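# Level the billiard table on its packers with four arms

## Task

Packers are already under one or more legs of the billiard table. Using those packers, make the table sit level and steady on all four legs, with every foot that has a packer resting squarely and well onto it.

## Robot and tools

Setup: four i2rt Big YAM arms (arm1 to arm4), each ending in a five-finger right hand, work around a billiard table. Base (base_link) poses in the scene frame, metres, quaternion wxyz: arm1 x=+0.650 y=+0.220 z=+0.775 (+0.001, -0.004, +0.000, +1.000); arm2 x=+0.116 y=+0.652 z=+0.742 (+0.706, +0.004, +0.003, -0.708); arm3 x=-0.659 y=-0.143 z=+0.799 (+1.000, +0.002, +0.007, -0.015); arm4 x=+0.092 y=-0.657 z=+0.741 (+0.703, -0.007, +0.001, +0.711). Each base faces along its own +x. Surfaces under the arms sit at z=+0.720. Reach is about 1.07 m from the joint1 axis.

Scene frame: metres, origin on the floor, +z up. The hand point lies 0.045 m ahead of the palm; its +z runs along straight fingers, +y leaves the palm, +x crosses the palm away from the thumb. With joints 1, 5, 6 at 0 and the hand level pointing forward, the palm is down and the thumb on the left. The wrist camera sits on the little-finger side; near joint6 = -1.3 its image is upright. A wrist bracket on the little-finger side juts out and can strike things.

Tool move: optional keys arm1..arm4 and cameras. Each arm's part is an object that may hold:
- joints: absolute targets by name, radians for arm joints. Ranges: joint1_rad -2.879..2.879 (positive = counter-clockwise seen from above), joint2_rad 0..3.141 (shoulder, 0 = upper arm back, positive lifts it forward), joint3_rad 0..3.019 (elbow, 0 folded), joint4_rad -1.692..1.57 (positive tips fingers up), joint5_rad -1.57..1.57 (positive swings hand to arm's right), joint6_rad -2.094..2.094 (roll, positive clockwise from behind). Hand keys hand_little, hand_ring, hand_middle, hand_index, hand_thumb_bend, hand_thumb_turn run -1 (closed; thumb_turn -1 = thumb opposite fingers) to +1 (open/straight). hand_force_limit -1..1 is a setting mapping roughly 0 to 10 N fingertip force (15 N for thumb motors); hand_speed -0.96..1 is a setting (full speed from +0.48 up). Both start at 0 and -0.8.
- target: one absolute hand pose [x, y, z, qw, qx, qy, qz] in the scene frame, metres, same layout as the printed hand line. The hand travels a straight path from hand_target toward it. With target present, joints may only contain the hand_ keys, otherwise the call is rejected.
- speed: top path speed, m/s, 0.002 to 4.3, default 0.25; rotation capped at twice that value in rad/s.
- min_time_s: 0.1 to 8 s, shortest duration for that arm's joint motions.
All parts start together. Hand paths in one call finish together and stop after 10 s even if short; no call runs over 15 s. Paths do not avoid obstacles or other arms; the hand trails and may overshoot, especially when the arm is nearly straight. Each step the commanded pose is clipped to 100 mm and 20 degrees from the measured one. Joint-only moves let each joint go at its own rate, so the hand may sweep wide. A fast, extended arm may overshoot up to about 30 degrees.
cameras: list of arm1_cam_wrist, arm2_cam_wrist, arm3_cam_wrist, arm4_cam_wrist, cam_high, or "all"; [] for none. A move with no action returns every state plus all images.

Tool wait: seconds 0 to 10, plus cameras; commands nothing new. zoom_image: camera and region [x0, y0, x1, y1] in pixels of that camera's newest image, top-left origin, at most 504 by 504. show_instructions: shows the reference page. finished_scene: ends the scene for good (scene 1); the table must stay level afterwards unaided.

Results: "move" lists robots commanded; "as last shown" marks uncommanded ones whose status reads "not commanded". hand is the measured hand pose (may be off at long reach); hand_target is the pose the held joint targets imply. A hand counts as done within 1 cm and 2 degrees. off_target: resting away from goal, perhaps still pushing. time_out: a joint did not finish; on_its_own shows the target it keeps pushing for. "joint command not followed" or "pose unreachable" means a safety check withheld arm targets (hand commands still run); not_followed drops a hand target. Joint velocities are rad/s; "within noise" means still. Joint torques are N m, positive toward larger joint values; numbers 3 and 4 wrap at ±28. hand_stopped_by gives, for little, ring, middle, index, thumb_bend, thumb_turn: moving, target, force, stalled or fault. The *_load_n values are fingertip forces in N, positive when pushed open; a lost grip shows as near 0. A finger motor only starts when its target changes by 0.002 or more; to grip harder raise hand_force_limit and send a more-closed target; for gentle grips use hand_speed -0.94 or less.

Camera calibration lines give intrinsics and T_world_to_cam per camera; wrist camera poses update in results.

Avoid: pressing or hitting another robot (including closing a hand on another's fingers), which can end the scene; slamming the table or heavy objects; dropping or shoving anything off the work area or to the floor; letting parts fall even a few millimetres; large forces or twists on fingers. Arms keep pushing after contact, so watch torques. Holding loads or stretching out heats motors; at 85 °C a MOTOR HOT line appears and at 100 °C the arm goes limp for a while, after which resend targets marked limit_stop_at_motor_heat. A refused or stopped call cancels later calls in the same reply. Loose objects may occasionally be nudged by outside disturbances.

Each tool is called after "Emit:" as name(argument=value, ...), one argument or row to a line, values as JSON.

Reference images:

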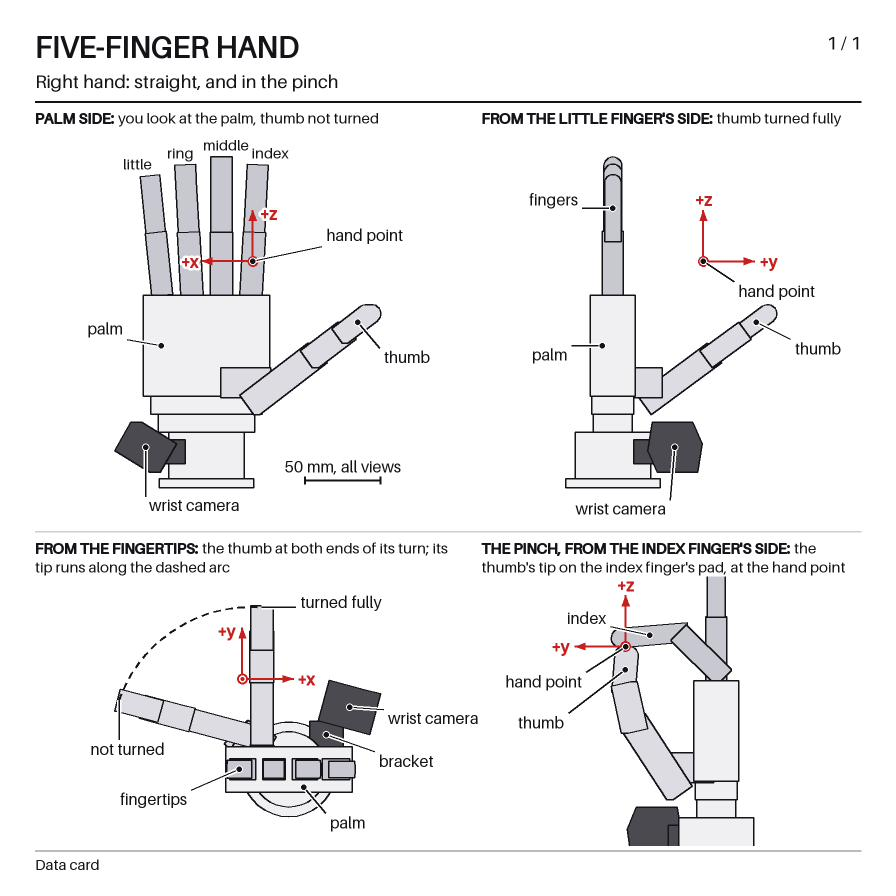

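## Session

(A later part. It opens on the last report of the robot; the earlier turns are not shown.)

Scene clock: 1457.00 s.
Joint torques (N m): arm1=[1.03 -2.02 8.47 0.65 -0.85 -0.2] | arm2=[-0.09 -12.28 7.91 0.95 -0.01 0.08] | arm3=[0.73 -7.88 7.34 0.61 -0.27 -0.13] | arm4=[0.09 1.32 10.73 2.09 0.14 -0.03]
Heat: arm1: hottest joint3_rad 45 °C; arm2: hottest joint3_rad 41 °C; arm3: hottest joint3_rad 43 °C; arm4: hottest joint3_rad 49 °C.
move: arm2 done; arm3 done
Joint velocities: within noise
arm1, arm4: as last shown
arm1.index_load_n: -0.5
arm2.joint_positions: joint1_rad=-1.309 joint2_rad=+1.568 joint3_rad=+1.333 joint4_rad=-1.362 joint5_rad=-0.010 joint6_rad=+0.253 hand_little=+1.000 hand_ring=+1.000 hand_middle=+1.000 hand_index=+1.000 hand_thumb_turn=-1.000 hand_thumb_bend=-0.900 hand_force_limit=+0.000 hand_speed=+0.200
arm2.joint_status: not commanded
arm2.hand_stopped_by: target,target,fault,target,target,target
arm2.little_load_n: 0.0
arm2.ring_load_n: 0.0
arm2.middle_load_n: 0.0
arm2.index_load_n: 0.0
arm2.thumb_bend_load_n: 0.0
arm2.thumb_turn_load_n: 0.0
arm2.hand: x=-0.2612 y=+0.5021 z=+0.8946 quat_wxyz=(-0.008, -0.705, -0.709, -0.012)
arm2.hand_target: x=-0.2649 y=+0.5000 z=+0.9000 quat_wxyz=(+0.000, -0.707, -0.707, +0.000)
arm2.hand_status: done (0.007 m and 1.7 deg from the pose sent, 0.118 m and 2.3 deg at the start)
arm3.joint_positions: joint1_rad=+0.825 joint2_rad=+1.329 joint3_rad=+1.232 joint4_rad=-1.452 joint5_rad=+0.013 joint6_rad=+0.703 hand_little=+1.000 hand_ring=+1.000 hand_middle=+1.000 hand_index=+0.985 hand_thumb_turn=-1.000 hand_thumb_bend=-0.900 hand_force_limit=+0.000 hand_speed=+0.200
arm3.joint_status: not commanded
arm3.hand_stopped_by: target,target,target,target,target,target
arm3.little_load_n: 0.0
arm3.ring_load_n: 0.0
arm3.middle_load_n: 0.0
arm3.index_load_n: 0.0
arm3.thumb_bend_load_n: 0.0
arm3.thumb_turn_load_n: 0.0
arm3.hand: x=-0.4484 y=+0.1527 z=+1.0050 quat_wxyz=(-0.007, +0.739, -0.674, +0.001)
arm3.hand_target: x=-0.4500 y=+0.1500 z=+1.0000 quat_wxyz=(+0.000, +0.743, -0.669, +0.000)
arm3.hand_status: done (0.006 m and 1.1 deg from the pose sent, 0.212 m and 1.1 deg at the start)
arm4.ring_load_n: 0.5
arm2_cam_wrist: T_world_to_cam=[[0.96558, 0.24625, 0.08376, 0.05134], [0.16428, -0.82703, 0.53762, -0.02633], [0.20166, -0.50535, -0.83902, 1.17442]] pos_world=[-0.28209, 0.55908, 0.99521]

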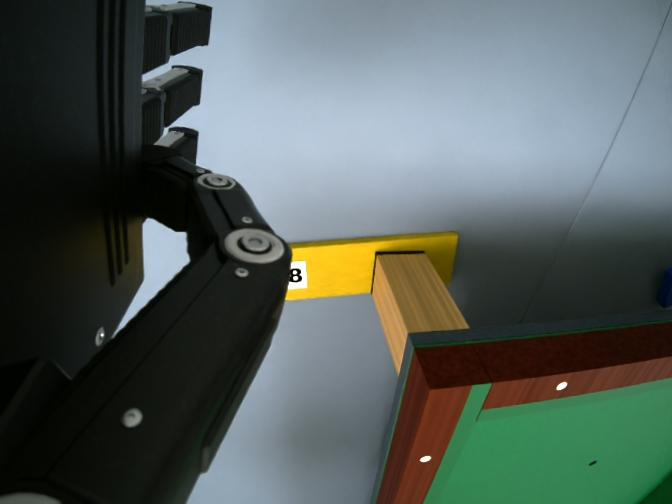

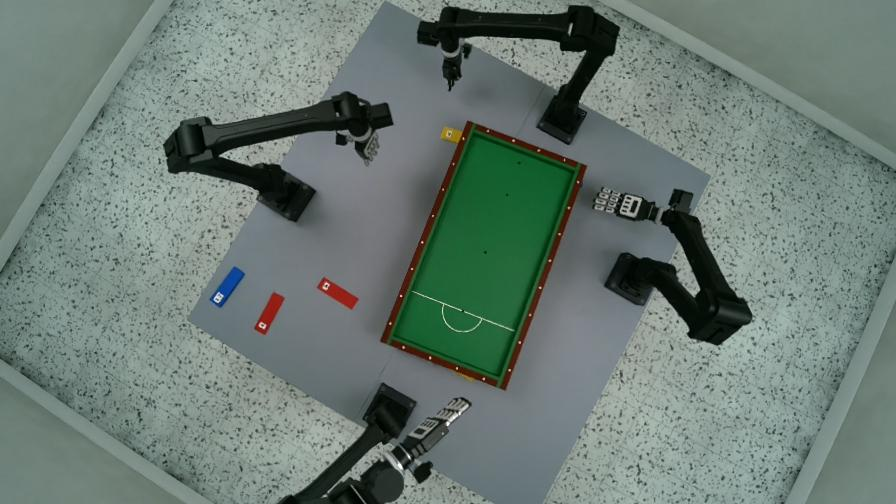

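Emit:
move(
  arm2={"target": [-0.18, 0.57, 0.93, 0.0147, -0.0832, 0.9813, -0.1731], "speed": 0.25},
)

Emit:
move(
  arm2={"target": [-0.148, 0.555, 0.8, 0.0147, -0.0832, 0.9813, -0.1731], "speed": 0.2},
  cameras=["arm2_cam_wrist", "cam_high"],
)

Emit:
zoom_image(
  camera="cam_high",
  region=[420, 60, 520, 160],
)

Scene clock: 1476.37 s.
Joint torques (N m): arm1=[1.03 -2.02 8.49 0.66 -0.85 -0.2] | arm2=[-1.85 -7.41 7.76 -0.01 -0.36 -0.09] | arm3=[0.62 -7.36 7.39 0.62 -0.24 -0.16] | arm4=[-0.44 2.49 10.56 1.98 0.11 -0.05]
Heat: arm1: hottest joint3_rad 45 °C; arm2: hottest joint3_rad 40 °C; arm3: hottest joint3_rad 43 °C; arm4: hottest joint3_rad 49 °C.
move: arm2 done
Joint velocities: within noise
arm1, arm3, arm4: as last shown
arm1.index_load_n: 0.0
arm2.joint_positions: joint1_rad=-1.339 joint2_rad=+1.227 joint3_rad=+1.106 joint4_rad=-1.423 joint5_rad=-0.356 joint6_rad=-1.506 hand_little=+1.000 hand_ring=+1.000 hand_middle=+1.000 hand_index=+1.000 hand_thumb_turn=-1.000 hand_thumb_bend=-0.900 hand_force_limit=+0.000 hand_speed=+0.200
arm2.joint_status: not commanded
arm2.hand_stopped_by: target,target,fault,target,target,target
arm2.little_load_n: 0.0
arm2.ring_load_n: 0.0
arm2.middle_load_n: 0.0
arm2.index_load_n: 0.0
arm2.thumb_bend_load_n: 0.0
arm2.thumb_turn_load_n: 0.0
arm2.hand: x=-0.1829 y=+0.5670 z=+0.9279 quat_wxyz=(-0.013, +0.084, -0.981, +0.172)
arm2.hand_target: x=-0.1800 y=+0.5699 z=+0.9300 quat_wxyz=(-0.015, +0.083, -0.981, +0.173)
arm2.hand_status: done (0.005 m and 0.2 deg from the pose sent, 0.112 m and 101.1 deg at the start)
arm4.ring_load_n: 0.0
pictures: none

Scene clock: 1477.70 s.
Joint torques (N m): arm1=[0.97 -2.02 8.49 0.65 -0.85 -0.2] | arm2=[0.15 -6.24 7.6 1.03 -0.29 0.07] | arm3=[0.44 -7.53 7.32 0.57 -0.25 -0.16] | arm4=[-0.67 2.55 10.63 2.21 0.12 -0.01]
Heat: arm1: hottest joint3_rad 45 °C; arm2: hottest joint3_rad 40 °C; arm3: hottest joint3_rad 43 °C; arm4: hottest joint3_rad 49 °C.
move: arm2 done
Joint velocities: within noise
arm1, arm3: as last shown
arm2.joint_positions: joint1_rad=-1.279 joint2_rad=+1.244 joint3_rad=+0.767 joint4_rad=-1.058 joint5_rad=-0.356 joint6_rad=-1.444 hand_little=+1.000 hand_ring=+1.000 hand_middle=+1.000 hand_index=+1.000 hand_thumb_turn=-1.000 hand_thumb_bend=-0.900 hand_force_limit=+0.000 hand_speed=+0.200
arm2.joint_status: not commanded
arm2.hand_stopped_by: target,target,fault,target,target,target
arm2.little_load_n: 0.0
arm2.ring_load_n: 0.0
arm2.middle_load_n: 0.0
arm2.index_load_n: 0.0
arm2.thumb_bend_load_n: 0.0
arm2.thumb_turn_load_n: 0.0
arm2.hand: x=-0.1439 y=+0.5582 z=+0.8002 quat_wxyz=(-0.020, +0.083, -0.981, +0.172)
arm2.hand_target: x=-0.1480 y=+0.5550 z=+0.8001 quat_wxyz=(-0.015, +0.083, -0.981, +0.173)
arm2.hand_status: done (0.005 m and 0.6 deg from the pose sent, 0.133 m and 0.2 deg at the start)
arm4.joint_positions: joint1_rad=-0.387 joint2_rad=+0.621 joint3_rad=+1.372 joint4_rad=-1.283 joint5_rad=+0.075 joint6_rad=-1.403 hand_little=+1.000 hand_ring=+1.000 hand_middle=+1.000 hand_index=+1.000 hand_thumb_turn=+1.000 hand_thumb_bend=+1.000 hand_force_limit=+0.000 hand_speed=-0.800
arm4.joint_status: not commanded
arm4.hand_stopped_by: target,target,target,target,target,target
arm4.little_load_n: 0.0
arm4.ring_load_n: 0.0
arm4.middle_load_n: 0.0
arm4.index_load_n: 0.0
arm4.thumb_bend_load_n: 0.0
arm4.thumb_turn_load_n: 0.0
arm4.hand: x=+0.2392 y=-0.4541 z=+1.2384 quat_wxyz=(-0.281, +0.764, +0.414, +0.407)
arm4.hand_target: x=+0.2386 y=-0.4553 z=+1.2474 quat_wxyz=(-0.287, +0.760, +0.412, +0.413)
arm4.hand_status: not commanded
arm2_cam_wrist: T_world_to_cam=[[-0.39257, 0.87565, -0.28129, -0.32256], [0.74922, 0.48186, 0.4544, -0.52826], [0.53344, -0.03236, -0.84522, 0.88865]] pos_world=[-0.20489, 0.56575, 0.90042]

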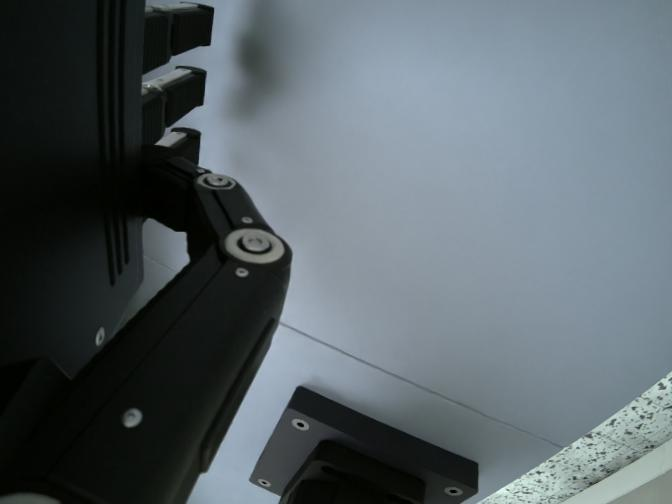

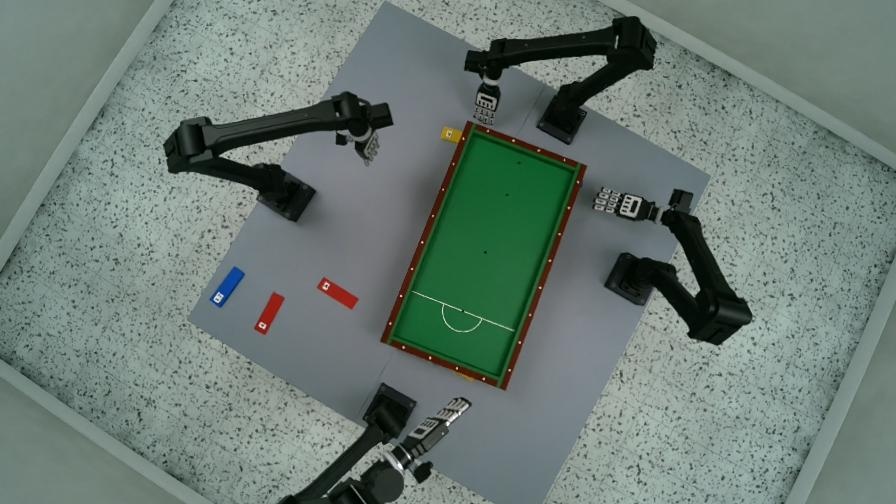

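Scaled by 5.040.

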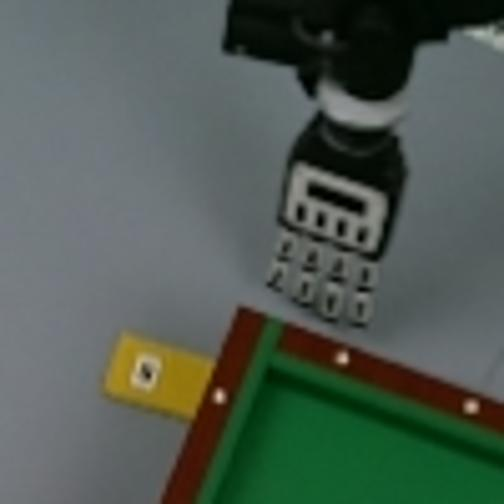

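Emit:
move(
  arm2={"target": [-0.178, 0.545, 0.785, 0.0147, -0.0832, 0.9813, -0.1731], "speed": 0.2},
)

Emit:
move(
  arm2={"target": [-0.176, 0.522, 0.774, 0.0147, -0.0832, 0.9813, -0.1731], "speed": 0.15},
  cameras=["arm2_cam_wrist", "cam_high"],
)

Emit:
zoom_image(
  camera="cam_high",
  region=[420, 60, 520, 160],
)

Scene clock: 1483.73 s.
Joint torques (N m): arm1=[0.97 -2.02 8.47 0.65 -0.85 -0.2] | arm2=[-0.26 -4.84 9.55 1.57 -0.13 -0.02] | arm3=[0.38 -7.47 7.3 0.66 -0.29 -0.16] | arm4=[-0.67 2.32 10.58 2.1 0.08 -0.05]
Heat: arm1: hottest joint3_rad 45 °C; arm2: hottest joint3_rad 40 °C; arm3: hottest joint3_rad 42 °C; arm4: hottest joint3_rad 49 °C.
move: arm2 off_target
Joint velocities: within noise
arm1, arm3, arm4: as last shown
arm2.joint_positions: joint1_rad=-1.278 joint2_rad=+1.339 joint3_rad=+0.786 joint4_rad=-1.017 joint5_rad=-0.362 joint6_rad=-1.440 hand_little=+1.000 hand_ring=+1.000 hand_middle=+1.000 hand_index=+1.000 hand_thumb_turn=-1.000 hand_thumb_bend=-0.900 hand_force_limit=+0.000 hand_speed=+0.200
arm2.joint_status: not commanded
arm2.hand_stopped_by: target,target,fault,target,target,target
arm2.little_load_n: 0.0
arm2.ring_load_n: 0.0
arm2.middle_load_n: 0.0
arm2.index_load_n: 0.0
arm2.thumb_bend_load_n: 0.0
arm2.thumb_turn_load_n: 0.0
arm2.hand: x=-0.1551 y=+0.5532 z=+0.7799 quat_wxyz=(-0.037, +0.079, -0.981, +0.171)
arm2.hand_target: x=-0.1772 y=+0.5452 z=+0.7858 quat_wxyz=(-0.015, +0.083, -0.981, +0.173)
arm2.hand_status: off_target (0.025 m and 2.7 deg from the pose sent, 0.040 m and 0.6 deg at the start)
arm4.middle_load_n: -0.5
pictures: none

Scene clock: 1484.77 s.
Joint torques (N m): arm1=[1.03 -2.02 8.47 0.66 -0.85 -0.2] | arm2=[2.67 -4.6 8.65 3.49 -1.09 0.05] | arm3=[1.14 -7.41 7.28 0.65 -0.25 -0.13] | arm4=[-0.56 2.43 10.52 2.07 0.12 -0.04]
Heat: arm1: hottest joint3_rad 45 °C; arm2: hottest joint3_rad 40 °C; arm3: hottest joint3_rad 42 °C; arm4: hottest joint3_rad 49 °C.
move: arm2 off_target
Joint velocities: within noise
arm1.joint_positions: joint1_rad=-1.340 joint2_rad=+1.095 joint3_rad=+0.338 joint4_rad=-0.474 joint5_rad=-1.200 joint6_rad=-1.162 hand_little=+1.000 hand_ring=+1.000 hand_middle=+1.000 hand_index=+1.000 hand_thumb_turn=-1.000 hand_thumb_bend=-0.900 hand_force_limit=+0.000 hand_speed=+0.200
arm1.joint_status: not commanded
arm1.hand_stopped_by: target,target,target,target,target,target
arm1.little_load_n: 0.0
arm1.ring_load_n: 0.0
arm1.middle_load_n: 0.0
arm1.index_load_n: 0.0
arm1.thumb_bend_load_n: 0.0
arm1.thumb_turn_load_n: 0.0
arm1.hand: x=+0.4440 y=+0.3757 z=+0.8184 quat_wxyz=(-0.373, +0.564, +0.596, -0.432)
arm1.hand_target: x=+0.4404 y=+0.3944 z=+0.8302 quat_wxyz=(-0.388, +0.554, +0.604, -0.423)
arm1.hand_status: not commanded
arm2.joint_positions: joint1_rad=-1.242 joint2_rad=+1.339 joint3_rad=+0.792 joint4_rad=-1.016 joint5_rad=-0.332 joint6_rad=-1.374 hand_little=+1.000 hand_ring=+1.000 hand_middle=+0.999 hand_index=+1.000 hand_thumb_turn=-1.000 hand_thumb_bend=-0.900 hand_force_limit=+0.000 hand_speed=+0.200
arm2.joint_status: not commanded
arm2.hand_stopped_by: target,target,fault,target,target,target
arm2.little_load_n: 0.0
arm2.ring_load_n: 0.0
arm2.middle_load_n: -10.0
arm2.index_load_n: 0.0
arm2.thumb_bend_load_n: 0.0
arm2.thumb_turn_load_n: 0.0
arm2.hand: x=-0.1520 y=+0.5471 z=+0.7818 quat_wxyz=(-0.039, +0.065, -0.985, +0.156)
arm2.hand_target: x=-0.1738 y=+0.5231 z=+0.7766 quat_wxyz=(-0.015, +0.083, -0.981, +0.174)
arm2.hand_status: off_target (0.036 m and 4.1 deg from the pose sent, 0.038 m and 2.6 deg at the start)
arm3, arm4: as last shown
arm4.middle_load_n: 0.0
arm2_cam_wrist: T_world_to_cam=[[-0.35495, 0.89702, -0.26339, -0.34108], [0.74281, 0.44167, 0.50316, -0.52559], [0.56767, -0.01706, -0.82308, 0.85657]] pos_world=[-0.21691, 0.5527, 0.87964]

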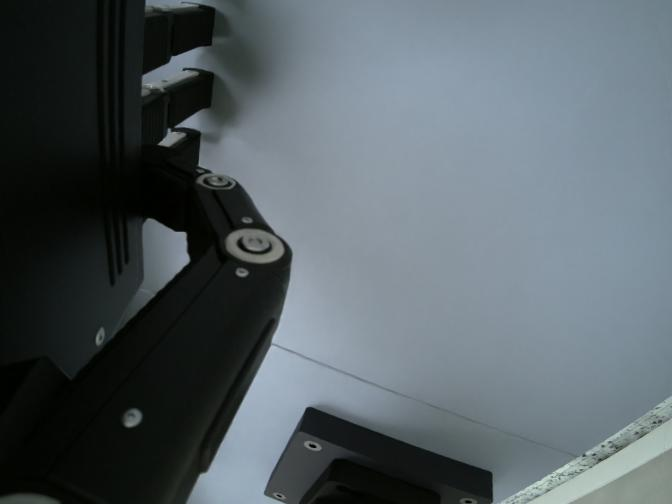

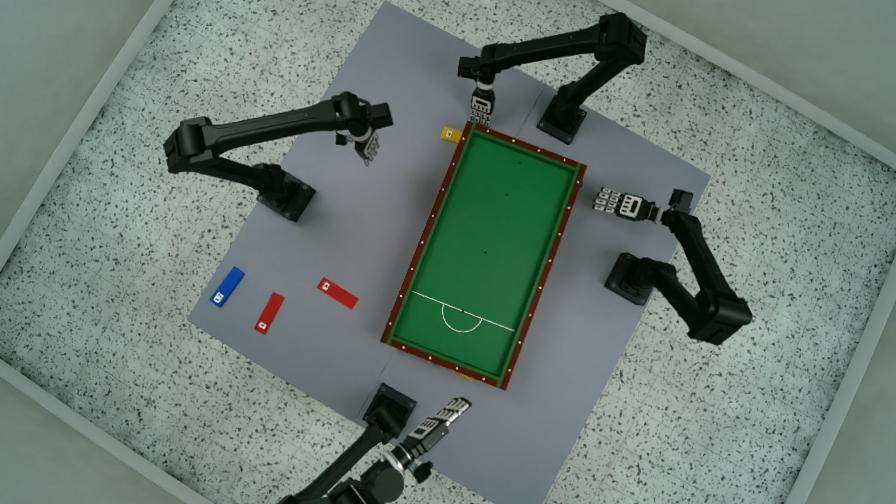

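Scaled by 5.040.

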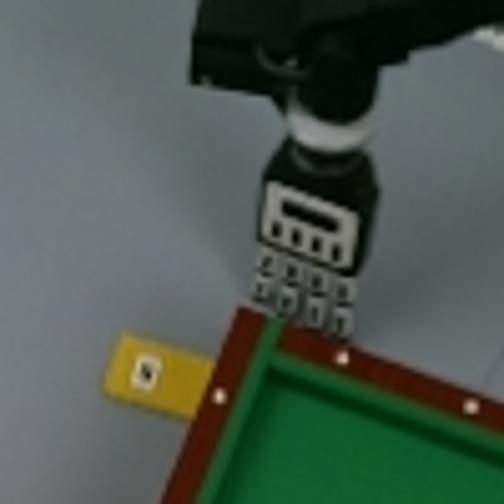

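Emit:
move(
  arm2={"target": [-0.168, 0.54, 0.8, 0.0147, -0.0832, 0.9813, -0.1731], "speed": 0.2},
)

Emit:
move(
  arm2={"target": [-0.175, 0.52, 0.788, 0.0147, -0.0832, 0.9813, -0.1731], "speed": 0.15},
  cameras=["arm2_cam_wrist", "cam_high"],
)

Emit:
zoom_image(
  camera="cam_high",
  region=[420, 60, 520, 160],
)

Scene clock: 1488.13 s.
Joint torques (N m): arm1=[0.97 -2.02 8.47 0.66 -0.85 -0.2] | arm2=[-0.97 -6.89 9.25 0.27 -0.41 -0.09] | arm3=[0.56 -7.59 7.36 0.66 -0.27 -0.18] | arm4=[-0.91 1.9 10.58 2.03 0.09 -0.07]
Heat: arm1: hottest joint3_rad 45 °C; arm2: hottest joint3_rad 40 °C; arm3: hottest joint3_rad 42 °C; arm4: hottest joint3_rad 49 °C.
move: arm2 off_target
Joint velocities: within noise
arm1, arm3, arm4: as last shown
arm2.joint_positions: joint1_rad=-1.240 joint2_rad=+1.319 joint3_rad=+0.792 joint4_rad=-1.016 joint5_rad=-0.352 joint6_rad=-1.400 hand_little=+1.000 hand_ring=+1.000 hand_middle=+1.000 hand_index=+1.000 hand_thumb_turn=-1.000 hand_thumb_bend=-0.900 hand_force_limit=+0.000 hand_speed=+0.200
arm2.joint_status: not commanded
arm2.hand_stopped_by: target,target,fault,target,target,target
arm2.little_load_n: 0.0
arm2.ring_load_n: 0.0
arm2.middle_load_n: 0.0
arm2.index_load_n: 0.0
arm2.thumb_bend_load_n: 0.0
arm2.thumb_turn_load_n: 0.0
arm2.hand: x=-0.1538 y=+0.5427 z=+0.7870 quat_wxyz=(-0.030, +0.080, -0.982, +0.168)
arm2.hand_target: x=-0.1676 y=+0.5401 z=+0.7999 quat_wxyz=(-0.015, +0.083, -0.981, +0.173)
arm2.hand_status: off_target (0.019 m and 1.9 deg from the pose sent, 0.025 m and 4.0 deg at the start)
arm4.little_load_n: 0.5
pictures: none

Scene clock: 1489.13 s.
Joint torques (N m): arm1=[0.97 -2.02 8.47 0.65 -0.85 -0.2] | arm2=[-0.56 -6.07 9.24 0.95 -0.26 0.08] | arm3=[0.32 -7.82 7.39 0.65 -0.27 -0.11] | arm4=[-0.32 2.14 10.69 2.06 0.13 0]
Heat: arm1: hottest joint3_rad 45 °C; arm2: hottest joint3_rad 40 °C; arm3: hottest joint3_rad 42 °C; arm4: hottest joint3_rad 49 °C.
move: arm2 off_target
Joint velocities: within noise
arm1, arm3, arm4: as last shown
arm2.joint_positions: joint1_rad=-1.204 joint2_rad=+1.351 joint3_rad=+0.804 joint4_rad=-0.985 joint5_rad=-0.352 joint6_rad=-1.365 hand_little=+1.000 hand_ring=+1.000 hand_middle=+1.000 hand_index=+1.000 hand_thumb_turn=-1.000 hand_thumb_bend=-0.900 hand_force_limit=+0.000 hand_speed=+0.200
arm2.joint_status: not commanded
arm2.hand_stopped_by: target,target,fault,target,target,target
arm2.little_load_n: 0.0
arm2.ring_load_n: 0.0
arm2.middle_load_n: 0.0
arm2.index_load_n: 0.0
arm2.thumb_bend_load_n: 0.0
arm2.thumb_turn_load_n: 0.0
arm2.hand: x=-0.1579 y=+0.5285 z=+0.7810 quat_wxyz=(-0.031, +0.082, -0.982, +0.169)
arm2.hand_target: x=-0.1745 y=+0.5202 z=+0.7883 quat_wxyz=(-0.015, +0.083, -0.981, +0.173)
arm2.hand_status: off_target (0.020 m and 2.0 deg from the pose sent, 0.031 m and 1.9 deg at the start)
arm4.little_load_n: 0.0
arm2_cam_wrist: T_world_to_cam=[[-0.38705, 0.87783, -0.28215, -0.30694], [0.73779, 0.47838, 0.47626, -0.51173], [0.55305, -0.02383, -0.83281, 0.86774]] pos_world=[-0.22116, 0.53492, 0.87978]

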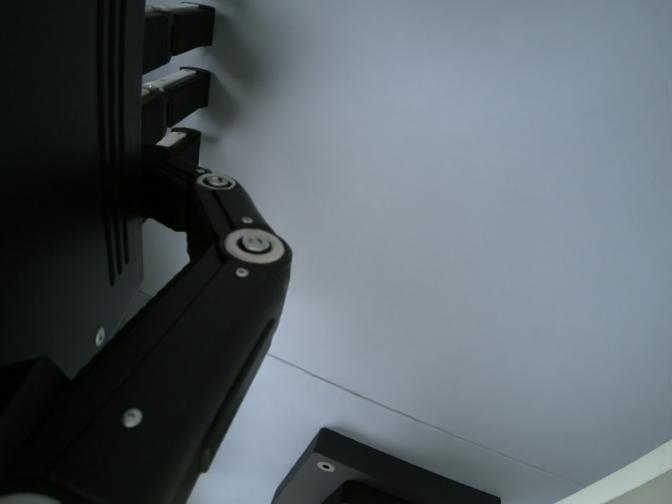

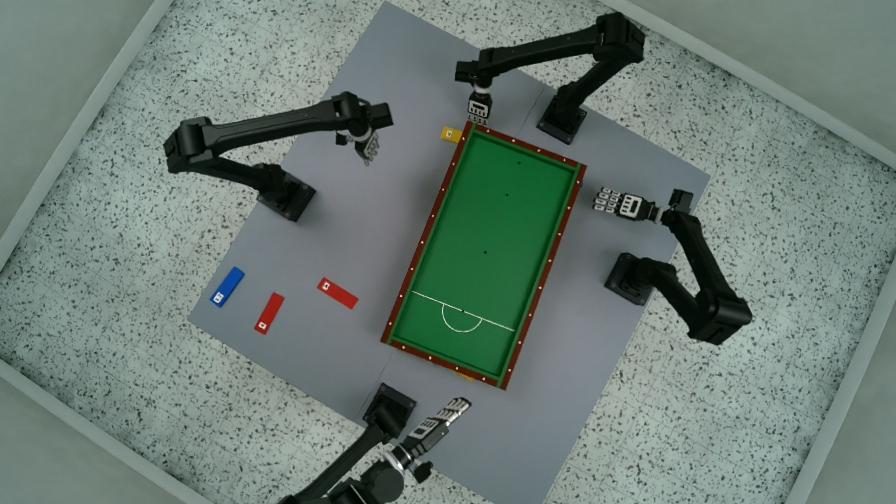

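Scaled by 5.040.

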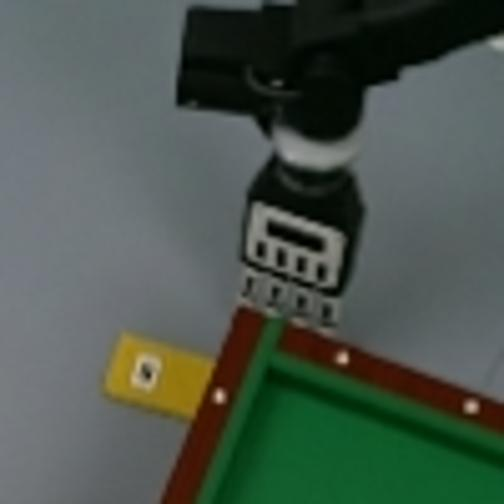

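Emit:
move(
  arm3={"target": [-0.42, 0.18, 0.88, 0.548, -0.548, 0.4469, -0.4469], "speed": 0.3},
  arm2={"target": [-0.188, 0.515, 0.79, 0.0147, -0.0832, 0.9813, -0.1731], "speed": 0.15},
)

Emit:
move(
  arm3={"target": [-0.34, 0.26, 0.825, 0.548, -0.548, 0.4469, -0.4469], "speed": 0.3},
  cameras=["arm3_cam_wrist", "cam_high"],
)

Emit:
zoom_image(
  camera="cam_high",
  region=[420, 60, 520, 160],
)

Scene clock: 1496.57 s.
Joint torques (N m): arm1=[0.97 -2.08 8.47 0.66 -0.85 -0.2] | arm2=[-0.26 -5.48 9.66 0.81 -0.26 0.08] | arm3=[1.73 -5.36 2.44 2.85 -0.28 -0.17] | arm4=[-0.97 1.85 10.62 2.09 0.09 -0.03]
Heat: arm1: hottest joint3_rad 45 °C; arm2: hottest joint3_rad 40 °C; arm3: hottest joint3_rad 42 °C; arm4: hottest joint3_rad 49 °C.
move: arm2 off_target; arm3 done
Joint velocities: within noise
arm1, arm4: as last shown
arm2.joint_positions: joint1_rad=-1.204 joint2_rad=+1.381 joint3_rad=+0.841 joint4_rad=-0.985 joint5_rad=-0.352 joint6_rad=-1.365 hand_little=+1.000 hand_ring=+1.000 hand_middle=+1.000 hand_index=+1.000 hand_thumb_turn=-1.000 hand_thumb_bend=-0.900 hand_force_limit=+0.000 hand_speed=+0.200
arm2.joint_status: not commanded
arm2.hand_stopped_by: target,target,fault,target,target,target
arm2.little_load_n: 0.0
arm2.ring_load_n: 0.0
arm2.middle_load_n: 0.0
arm2.index_load_n: 0.0
arm2.thumb_bend_load_n: 0.0
arm2.thumb_turn_load_n: 0.0
arm2.hand: x=-0.1721 y=+0.5230 z=+0.7836 quat_wxyz=(-0.028, +0.082, -0.982, +0.170)
arm2.hand_target: x=-0.1877 y=+0.5151 z=+0.7903 quat_wxyz=(-0.015, +0.083, -0.981, +0.173)
arm2.hand_status: off_target (0.019 m and 1.5 deg from the pose sent, 0.034 m and 2.0 deg at the start)
arm3.joint_positions: joint1_rad=+1.387 joint2_rad=+1.557 joint3_rad=+0.261 joint4_rad=+1.328 joint5_rad=+1.166 joint6_rad=-0.018 hand_little=+1.000 hand_ring=+1.000 hand_middle=+1.000 hand_index=+0.985 hand_thumb_turn=-1.000 hand_thumb_bend=-0.900 hand_force_limit=+0.000 hand_speed=+0.200
arm3.joint_status: not commanded
arm3.hand_stopped_by: target,target,target,target,target,target
arm3.little_load_n: 0.0
arm3.ring_load_n: 0.0
arm3.middle_load_n: 0.0
arm3.index_load_n: 0.0
arm3.thumb_bend_load_n: 0.0
arm3.thumb_turn_load_n: 0.0
arm3.hand: x=-0.4160 y=+0.1808 z=+0.8842 quat_wxyz=(-0.549, +0.541, -0.455, +0.446)
arm3.hand_target: x=-0.4199 y=+0.1799 z=+0.8801 quat_wxyz=(-0.548, +0.548, -0.447, +0.447)
arm3.hand_status: done (0.006 m and 1.2 deg from the pose sent, 0.131 m and 89.5 deg at the start)
pictures: none

Scene clock: 1497.60 s.
Joint torques (N m): arm1=[1.03 -2.02 8.49 0.68 -0.85 -0.2] | arm2=[0.32 -5.83 9.22 1.01 -0.22 0.07] | arm3=[0.09 -9.11 3.02 3.02 -0.23 -0.07] | arm4=[-0.09 2.14 10.55 2.33 0.11 -0.04]
Heat: arm1: hottest joint3_rad 45 °C; arm2: hottest joint3_rad 40 °C; arm3: hottest joint3_rad 42 °C; arm4: hottest joint3_rad 49 °C.
move: arm3 done
Joint velocities: within noise
arm1, arm2, arm4: as last shown
arm1.index_load_n: -0.5
arm2.middle_load_n: 0.5
arm3.joint_positions: joint1_rad=+1.227 joint2_rad=+1.922 joint3_rad=+0.526 joint4_rad=+1.395 joint5_rad=+0.991 joint6_rad=-0.019 hand_little=+1.000 hand_ring=+1.000 hand_middle=+1.000 hand_index=+0.985 hand_thumb_turn=-1.000 hand_thumb_bend=-0.900 hand_force_limit=+0.000 hand_speed=+0.200
arm3.joint_status: not commanded
arm3.hand_stopped_by: target,target,target,target,target,target
arm3.little_load_n: 0.0
arm3.ring_load_n: 0.0
arm3.middle_load_n: 0.0
arm3.index_load_n: 0.0
arm3.thumb_bend_load_n: 0.0
arm3.thumb_turn_load_n: 0.0
arm3.hand: x=-0.3436 y=+0.2574 z=+0.8216 quat_wxyz=(-0.542, +0.555, -0.445, +0.447)
arm3.hand_target: x=-0.3400 y=+0.2598 z=+0.8249 quat_wxyz=(-0.548, +0.548, -0.447, +0.447)
arm3.hand_status: done (0.006 m and 1.1 deg from the pose sent, 0.125 m and 1.2 deg at the start)
arm3_cam_wrist: T_world_to_cam=[[0.09184, -0.24279, -0.96572, 0.8925], [-0.68337, 0.69003, -0.23847, -0.21937], [0.72427, 0.68185, -0.10255, 0.272]] pos_world=[-0.42888, 0.1826, 0.83749]

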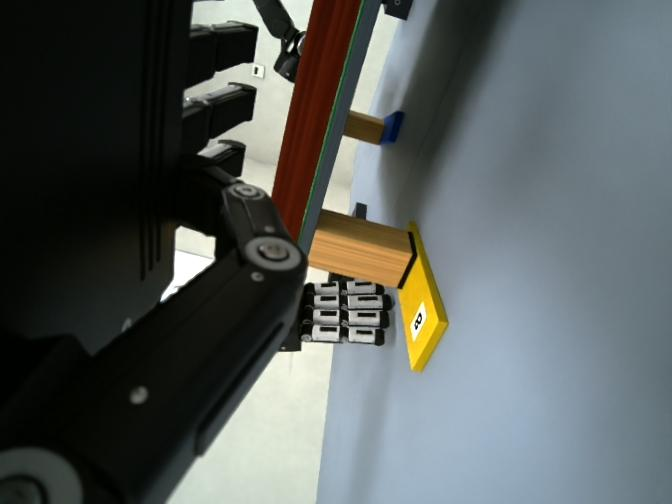

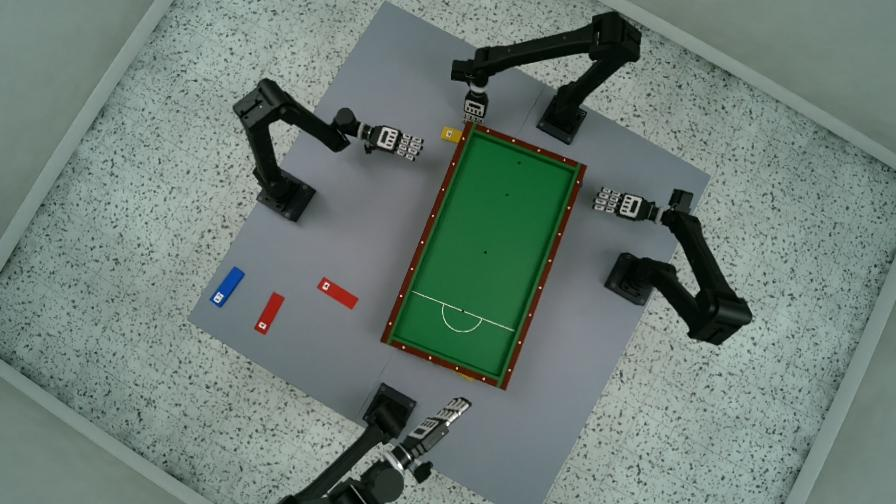

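Scaled by 5.040.

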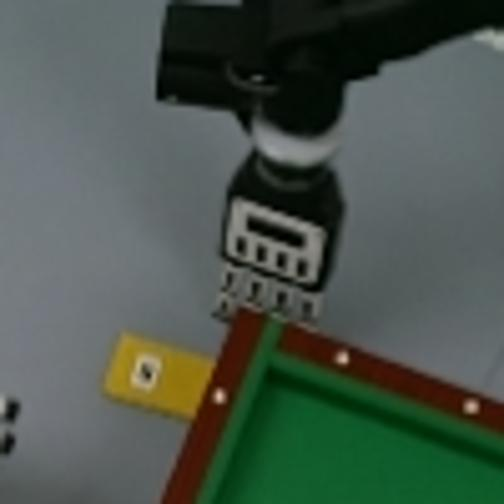

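Emit:
zoom_image(
  camera="arm3_cam_wrist",
  region=[340, 200, 480, 380],
)

Scaled by 2.800 from the camera's image (finer frame: 960x720).

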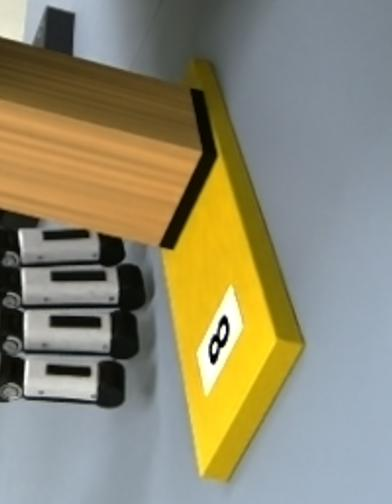

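Emit:
zoom_image(
  camera="arm3_cam_wrist",
  region=[385, 215, 445, 295],
)

Scaled by 6.300 from the camera's image (finer frame: 960x720).

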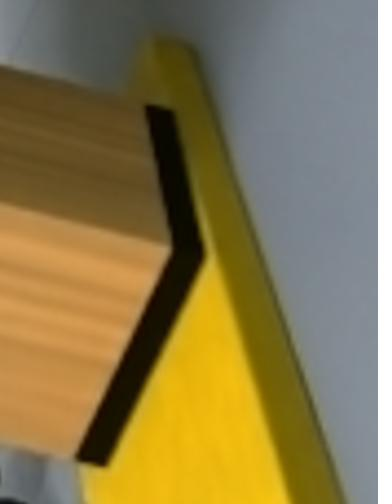

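Emit:
move(
  arm2={"target": [-0.186, 0.503, 0.79, 0.0147, -0.0832, 0.9813, -0.1731], "speed": 0.15},
  cameras=["arm3_cam_wrist", "cam_high"],
)

Emit:
zoom_image(
  camera="arm3_cam_wrist",
  region=[340, 200, 480, 380],
)

Scene clock: 1537.77 s.
Joint torques (N m): arm1=[0.97 -2.02 8.49 0.68 -0.85 -0.2] | arm2=[-0.44 -6.59 9.46 1.24 -0.3 0.03] | arm3=[0.56 -8.76 3.11 2.99 -0.24 -0.07] | arm4=[-0.44 2.2 10.5 2.03 0.1 -0.03]
Heat: arm1: hottest joint3_rad 45 °C; arm2: hottest joint3_rad 39 °C; arm3: hottest joint3_rad 40 °C; arm4: hottest joint3_rad 49 °C.
move: arm2 off_target
Joint velocities: within noise
arm1, arm3, arm4: as last shown
arm1.index_load_n: 0.0
arm2.joint_positions: joint1_rad=-1.171 joint2_rad=+1.385 joint3_rad=+0.846 joint4_rad=-0.979 joint5_rad=-0.352 joint6_rad=-1.331 hand_little=+1.000 hand_ring=+1.000 hand_middle=+1.000 hand_index=+1.000 hand_thumb_turn=-1.000 hand_thumb_bend=-0.900 hand_force_limit=+0.000 hand_speed=+0.200
arm2.joint_status: not commanded
arm2.hand_stopped_by: target,target,fault,target,target,target
arm2.little_load_n: 0.0
arm2.ring_load_n: 0.0
arm2.middle_load_n: 0.0
arm2.index_load_n: 0.0
arm2.thumb_bend_load_n: 0.0
arm2.thumb_turn_load_n: 0.0
arm2.hand: x=-0.1689 y=+0.5118 z=+0.7840 quat_wxyz=(-0.030, +0.082, -0.982, +0.170)
arm2.hand_target: x=-0.1855 y=+0.5031 z=+0.7904 quat_wxyz=(-0.015, +0.083, -0.981, +0.173)
arm2.hand_status: off_target (0.020 m and 1.8 deg from the pose sent, 0.025 m and 1.6 deg at the start)
arm3.index_load_n: -0.5
arm3_cam_wrist: T_world_to_cam=[[0.09184, -0.24279, -0.96572, 0.8925], [-0.68337, 0.69003, -0.23847, -0.21937], [0.72427, 0.68185, -0.10255, 0.272]] pos_world=[-0.42888, 0.1826, 0.83749]

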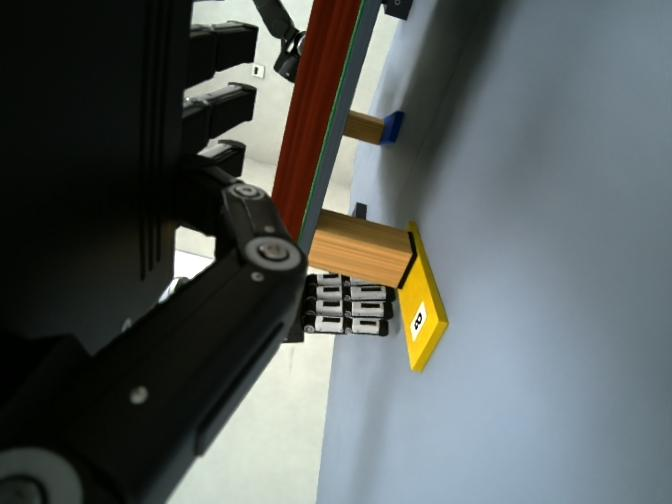

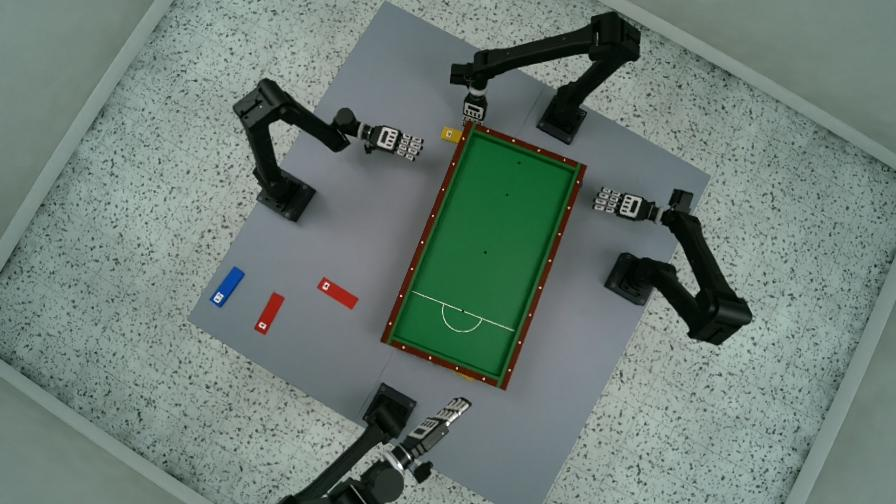

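Scaled by 2.800 from the camera's image (finer frame: 960x720).

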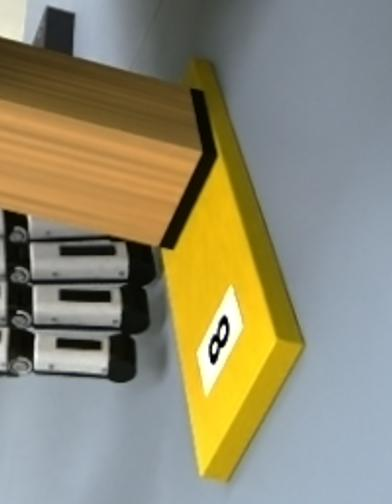

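Emit:
move(
  arm2={"target": [-0.186, 0.495, 0.789, 0.0147, -0.0832, 0.9813, -0.1731], "speed": 0.1},
  cameras=["arm3_cam_wrist"],
)

Emit:
zoom_image(
  camera="arm3_cam_wrist",
  region=[340, 200, 480, 380],
)

Scene clock: 1540.50 s.
Joint torques (N m): arm1=[1.03 -2.08 8.47 0.66 -0.85 -0.2] | arm2=[-0.56 -6.12 9.57 1.03 -0.18 0.04] | arm3=[0.15 -9.17 3.04 2.95 -0.22 -0.07] | arm4=[-0.32 2.32 10.52 2.1 0.06 -0.06]
Heat: arm1: hottest joint3_rad 45 °C; arm2: hottest joint3_rad 39 °C; arm3: hottest joint3_rad 40 °C; arm4: hottest joint3_rad 49 °C.
move: arm2 off_target
Joint velocities: within noise
arm1, arm3: as last shown
arm2.joint_positions: joint1_rad=-1.153 joint2_rad=+1.393 joint3_rad=+0.852 joint4_rad=-0.969 joint5_rad=-0.350 joint6_rad=-1.309 hand_little=+1.000 hand_ring=+1.000 hand_middle=+1.000 hand_index=+1.000 hand_thumb_turn=-1.000 hand_thumb_bend=-0.900 hand_force_limit=+0.000 hand_speed=+0.200
arm2.joint_status: not commanded
arm2.hand_stopped_by: target,target,fault,target,target,target
arm2.little_load_n: -0.5
arm2.ring_load_n: 0.0
arm2.middle_load_n: 0.0
arm2.index_load_n: 0.0
arm2.thumb_bend_load_n: 0.0
arm2.thumb_turn_load_n: 0.0
arm2.hand: x=-0.1693 y=+0.5047 z=+0.7829 quat_wxyz=(-0.030, +0.081, -0.982, +0.169)
arm2.hand_target: x=-0.1856 y=+0.4951 z=+0.7895 quat_wxyz=(-0.014, +0.083, -0.981, +0.173)
arm2.hand_status: off_target (0.020 m and 1.9 deg from the pose sent, 0.025 m and 1.8 deg at the start)
arm3.index_load_n: 0.5
arm4.joint_positions: joint1_rad=-0.387 joint2_rad=+0.621 joint3_rad=+1.372 joint4_rad=-1.283 joint5_rad=+0.075 joint6_rad=-1.403 hand_little=+1.000 hand_ring=+1.000 hand_middle=+1.000 hand_index=+1.000 hand_thumb_turn=+1.000 hand_thumb_bend=+1.000 hand_force_limit=+0.000 hand_speed=-0.800
arm4.joint_status: not commanded
arm4.hand_stopped_by: target,target,target,target,target,target
arm4.little_load_n: 0.0
arm4.ring_load_n: 0.0
arm4.middle_load_n: 0.0
arm4.index_load_n: 0.0
arm4.thumb_bend_load_n: 0.0
arm4.thumb_turn_load_n: 0.0
arm4.hand: x=+0.2392 y=-0.4541 z=+1.2384 quat_wxyz=(-0.281, +0.764, +0.414, +0.407)
arm4.hand_target: x=+0.2386 y=-0.4553 z=+1.2474 quat_wxyz=(-0.287, +0.760, +0.412, +0.413)
arm4.hand_status: not commanded
arm3_cam_wrist: T_world_to_cam=[[0.09184, -0.24279, -0.96572, 0.8925], [-0.68337, 0.69003, -0.23847, -0.21937], [0.72427, 0.68185, -0.10255, 0.272]] pos_world=[-0.42888, 0.1826, 0.83749]

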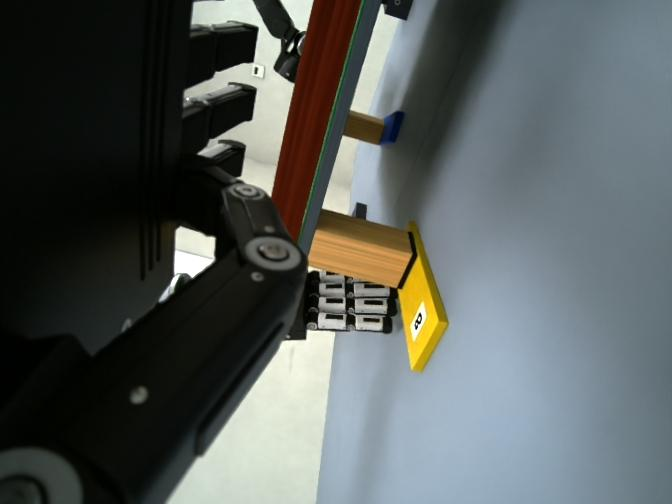

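Scaled by 2.800 from the camera's image (finer frame: 960x720).

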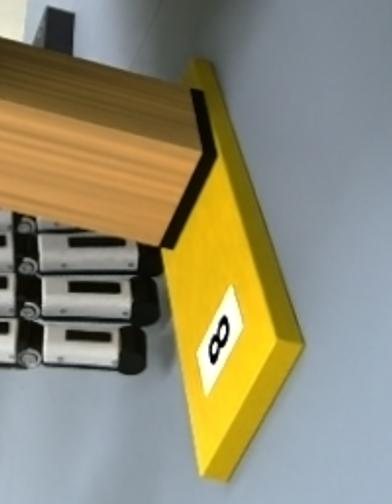

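Emit:
move(
  arm2={"target": [-0.186, 0.487, 0.789, 0.0147, -0.0832, 0.9813, -0.1731], "speed": 0.05},
  cameras=["arm3_cam_wrist"],
)

Emit:
zoom_image(
  camera="arm3_cam_wrist",
  region=[340, 200, 480, 380],
)

Scene clock: 1553.80 s.
Joint torques (N m): arm1=[1.03 -2.08 8.47 0.66 -0.85 -0.2] | arm2=[-0.44 -6.48 9.44 1.24 -0.31 0.07] | arm3=[0.44 -9.7 3.12 3.02 -0.25 -0.1] | arm4=[-0.38 2.08 10.51 2.14 0.11 -0.03]
Heat: arm1: hottest joint3_rad 45 °C; arm2: hottest joint3_rad 40 °C; arm3: hottest joint3_rad 40 °C; arm4: hottest joint3_rad 49 °C.
move: arm2 off_target
Joint velocities: within noise
arm1, arm3, arm4: as last shown
arm2.joint_positions: joint1_rad=-1.136 joint2_rad=+1.400 joint3_rad=+0.858 joint4_rad=-0.964 joint5_rad=-0.345 joint6_rad=-1.289 hand_little=+1.000 hand_ring=+1.000 hand_middle=+1.000 hand_index=+1.000 hand_thumb_turn=-1.000 hand_thumb_bend=-0.900 hand_force_limit=+0.000 hand_speed=+0.200
arm2.joint_status: not commanded
arm2.hand_stopped_by: target,target,fault,target,target,target
arm2.little_load_n: 0.0
arm2.ring_load_n: 0.0
arm2.middle_load_n: -0.5
arm2.index_load_n: 0.0
arm2.thumb_bend_load_n: 0.0
arm2.thumb_turn_load_n: 0.0
arm2.hand: x=-0.1693 y=+0.4986 z=+0.7829 quat_wxyz=(-0.030, +0.080, -0.982, +0.167)
arm2.hand_target: x=-0.1854 y=+0.4873 z=+0.7893 quat_wxyz=(-0.015, +0.083, -0.981, +0.173)
arm2.hand_status: off_target (0.021 m and 2.0 deg from the pose sent, 0.025 m and 1.9 deg at the start)
arm3.little_load_n: -0.5
arm3.ring_load_n: -0.5
arm3.index_load_n: 0.0
arm3_cam_wrist: T_world_to_cam=[[0.09184, -0.24279, -0.96572, 0.8925], [-0.68337, 0.69003, -0.23847, -0.21937], [0.72427, 0.68185, -0.10255, 0.272]] pos_world=[-0.42888, 0.1826, 0.83749]

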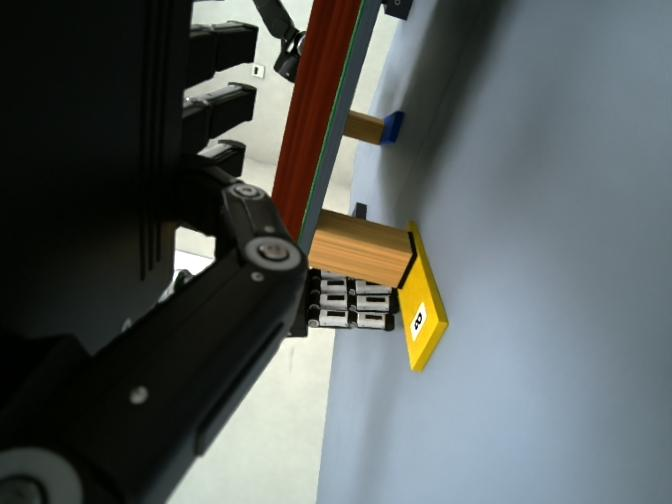

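Scaled by 2.800 from the camera's image (finer frame: 960x720).

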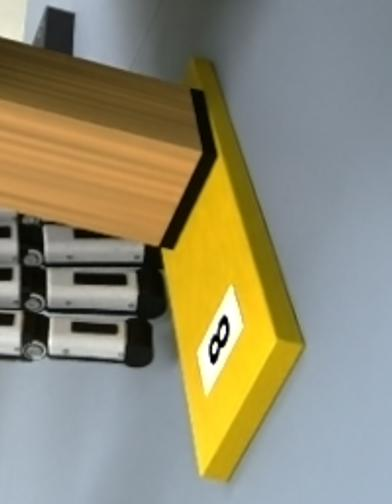

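Emit:
move(
  arm2={"target": [-0.186, 0.479, 0.789, 0.0147, -0.0832, 0.9813, -0.1731], "speed": 0.05},
  cameras=["arm3_cam_wrist"],
)

Emit:
zoom_image(
  camera="arm3_cam_wrist",
  region=[340, 200, 480, 380],
)

Scene clock: 1556.77 s.
Joint torques (N m): arm1=[1.03 -2.02 8.47 0.65 -0.85 -0.2] | arm2=[-0.56 -7.18 9.63 1.47 -0.27 0.11] | arm3=[0.73 -8.94 3.04 2.95 -0.26 -0.09] | arm4=[-1.14 1.79 10.52 2.17 0.12 -0.05]
Heat: arm1: hottest joint3_rad 45 °C; arm2: hottest joint3_rad 40 °C; arm3: hottest joint3_rad 40 °C; arm4: hottest joint3_rad 49 °C.
move: arm2 off_target
Joint velocities: within noise
arm1.joint_positions: joint1_rad=-1.340 joint2_rad=+1.095 joint3_rad=+0.338 joint4_rad=-0.474 joint5_rad=-1.200 joint6_rad=-1.162 hand_little=+1.000 hand_ring=+1.000 hand_middle=+1.000 hand_index=+1.000 hand_thumb_turn=-1.000 hand_thumb_bend=-0.900 hand_force_limit=+0.000 hand_speed=+0.200
arm1.joint_status: not commanded
arm1.hand_stopped_by: target,target,target,target,target,target
arm1.little_load_n: 0.0
arm1.ring_load_n: 0.0
arm1.middle_load_n: 0.0
arm1.index_load_n: 0.0
arm1.thumb_bend_load_n: 0.0
arm1.thumb_turn_load_n: 0.0
arm1.hand: x=+0.4440 y=+0.3757 z=+0.8184 quat_wxyz=(-0.373, +0.564, +0.596, -0.432)
arm1.hand_target: x=+0.4404 y=+0.3944 z=+0.8302 quat_wxyz=(-0.388, +0.554, +0.604, -0.423)
arm1.hand_status: not commanded
arm2.joint_positions: joint1_rad=-1.116 joint2_rad=+1.407 joint3_rad=+0.865 joint4_rad=-0.959 joint5_rad=-0.343 joint6_rad=-1.269 hand_little=+1.000 hand_ring=+1.000 hand_middle=+1.000 hand_index=+1.000 hand_thumb_turn=-1.000 hand_thumb_bend=-0.900 hand_force_limit=+0.000 hand_speed=+0.200
arm2.joint_status: not commanded
arm2.hand_stopped_by: target,target,fault,target,target,target
arm2.little_load_n: 0.0
arm2.ring_load_n: 0.0
arm2.middle_load_n: -0.5
arm2.index_load_n: 0.0
arm2.thumb_bend_load_n: 0.0
arm2.thumb_turn_load_n: 0.0
arm2.hand: x=-0.1686 y=+0.4913 z=+0.7826 quat_wxyz=(-0.032, +0.080, -0.982, +0.167)
arm2.hand_target: x=-0.1855 y=+0.4794 z=+0.7894 quat_wxyz=(-0.015, +0.083, -0.981, +0.173)
arm2.hand_status: off_target (0.022 m and 2.1 deg from the pose sent, 0.026 m and 1.9 deg at the start)
arm3, arm4: as last shown
arm3.ring_load_n: 0.0
arm3.thumb_bend_load_n: 0.5
arm3_cam_wrist: T_world_to_cam=[[0.09184, -0.24279, -0.96572, 0.8925], [-0.68337, 0.69003, -0.23847, -0.21937], [0.72427, 0.68185, -0.10255, 0.272]] pos_world=[-0.42888, 0.1826, 0.83749]

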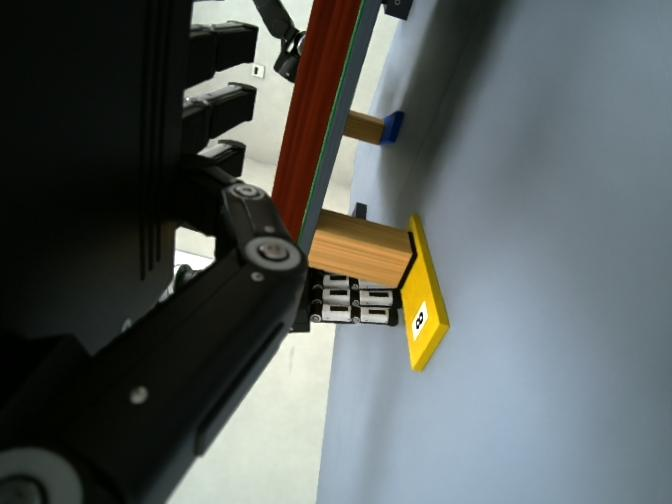

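Scaled by 2.800 from the camera's image (finer frame: 960x720).

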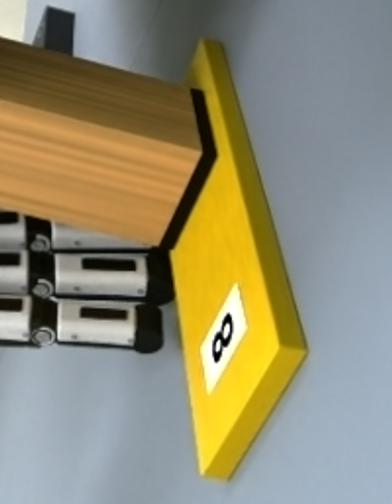

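Emit:
zoom_image(
  camera="arm3_cam_wrist",
  region=[385, 200, 455, 300],
)

Scaled by 5.040 from the camera's image (finer frame: 960x720).

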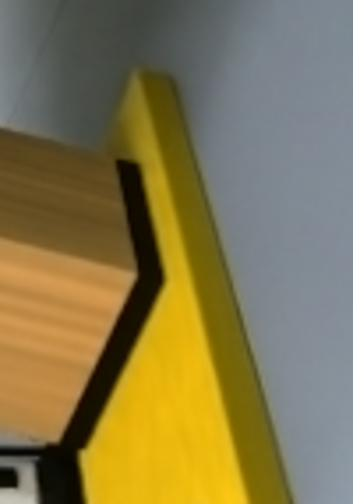

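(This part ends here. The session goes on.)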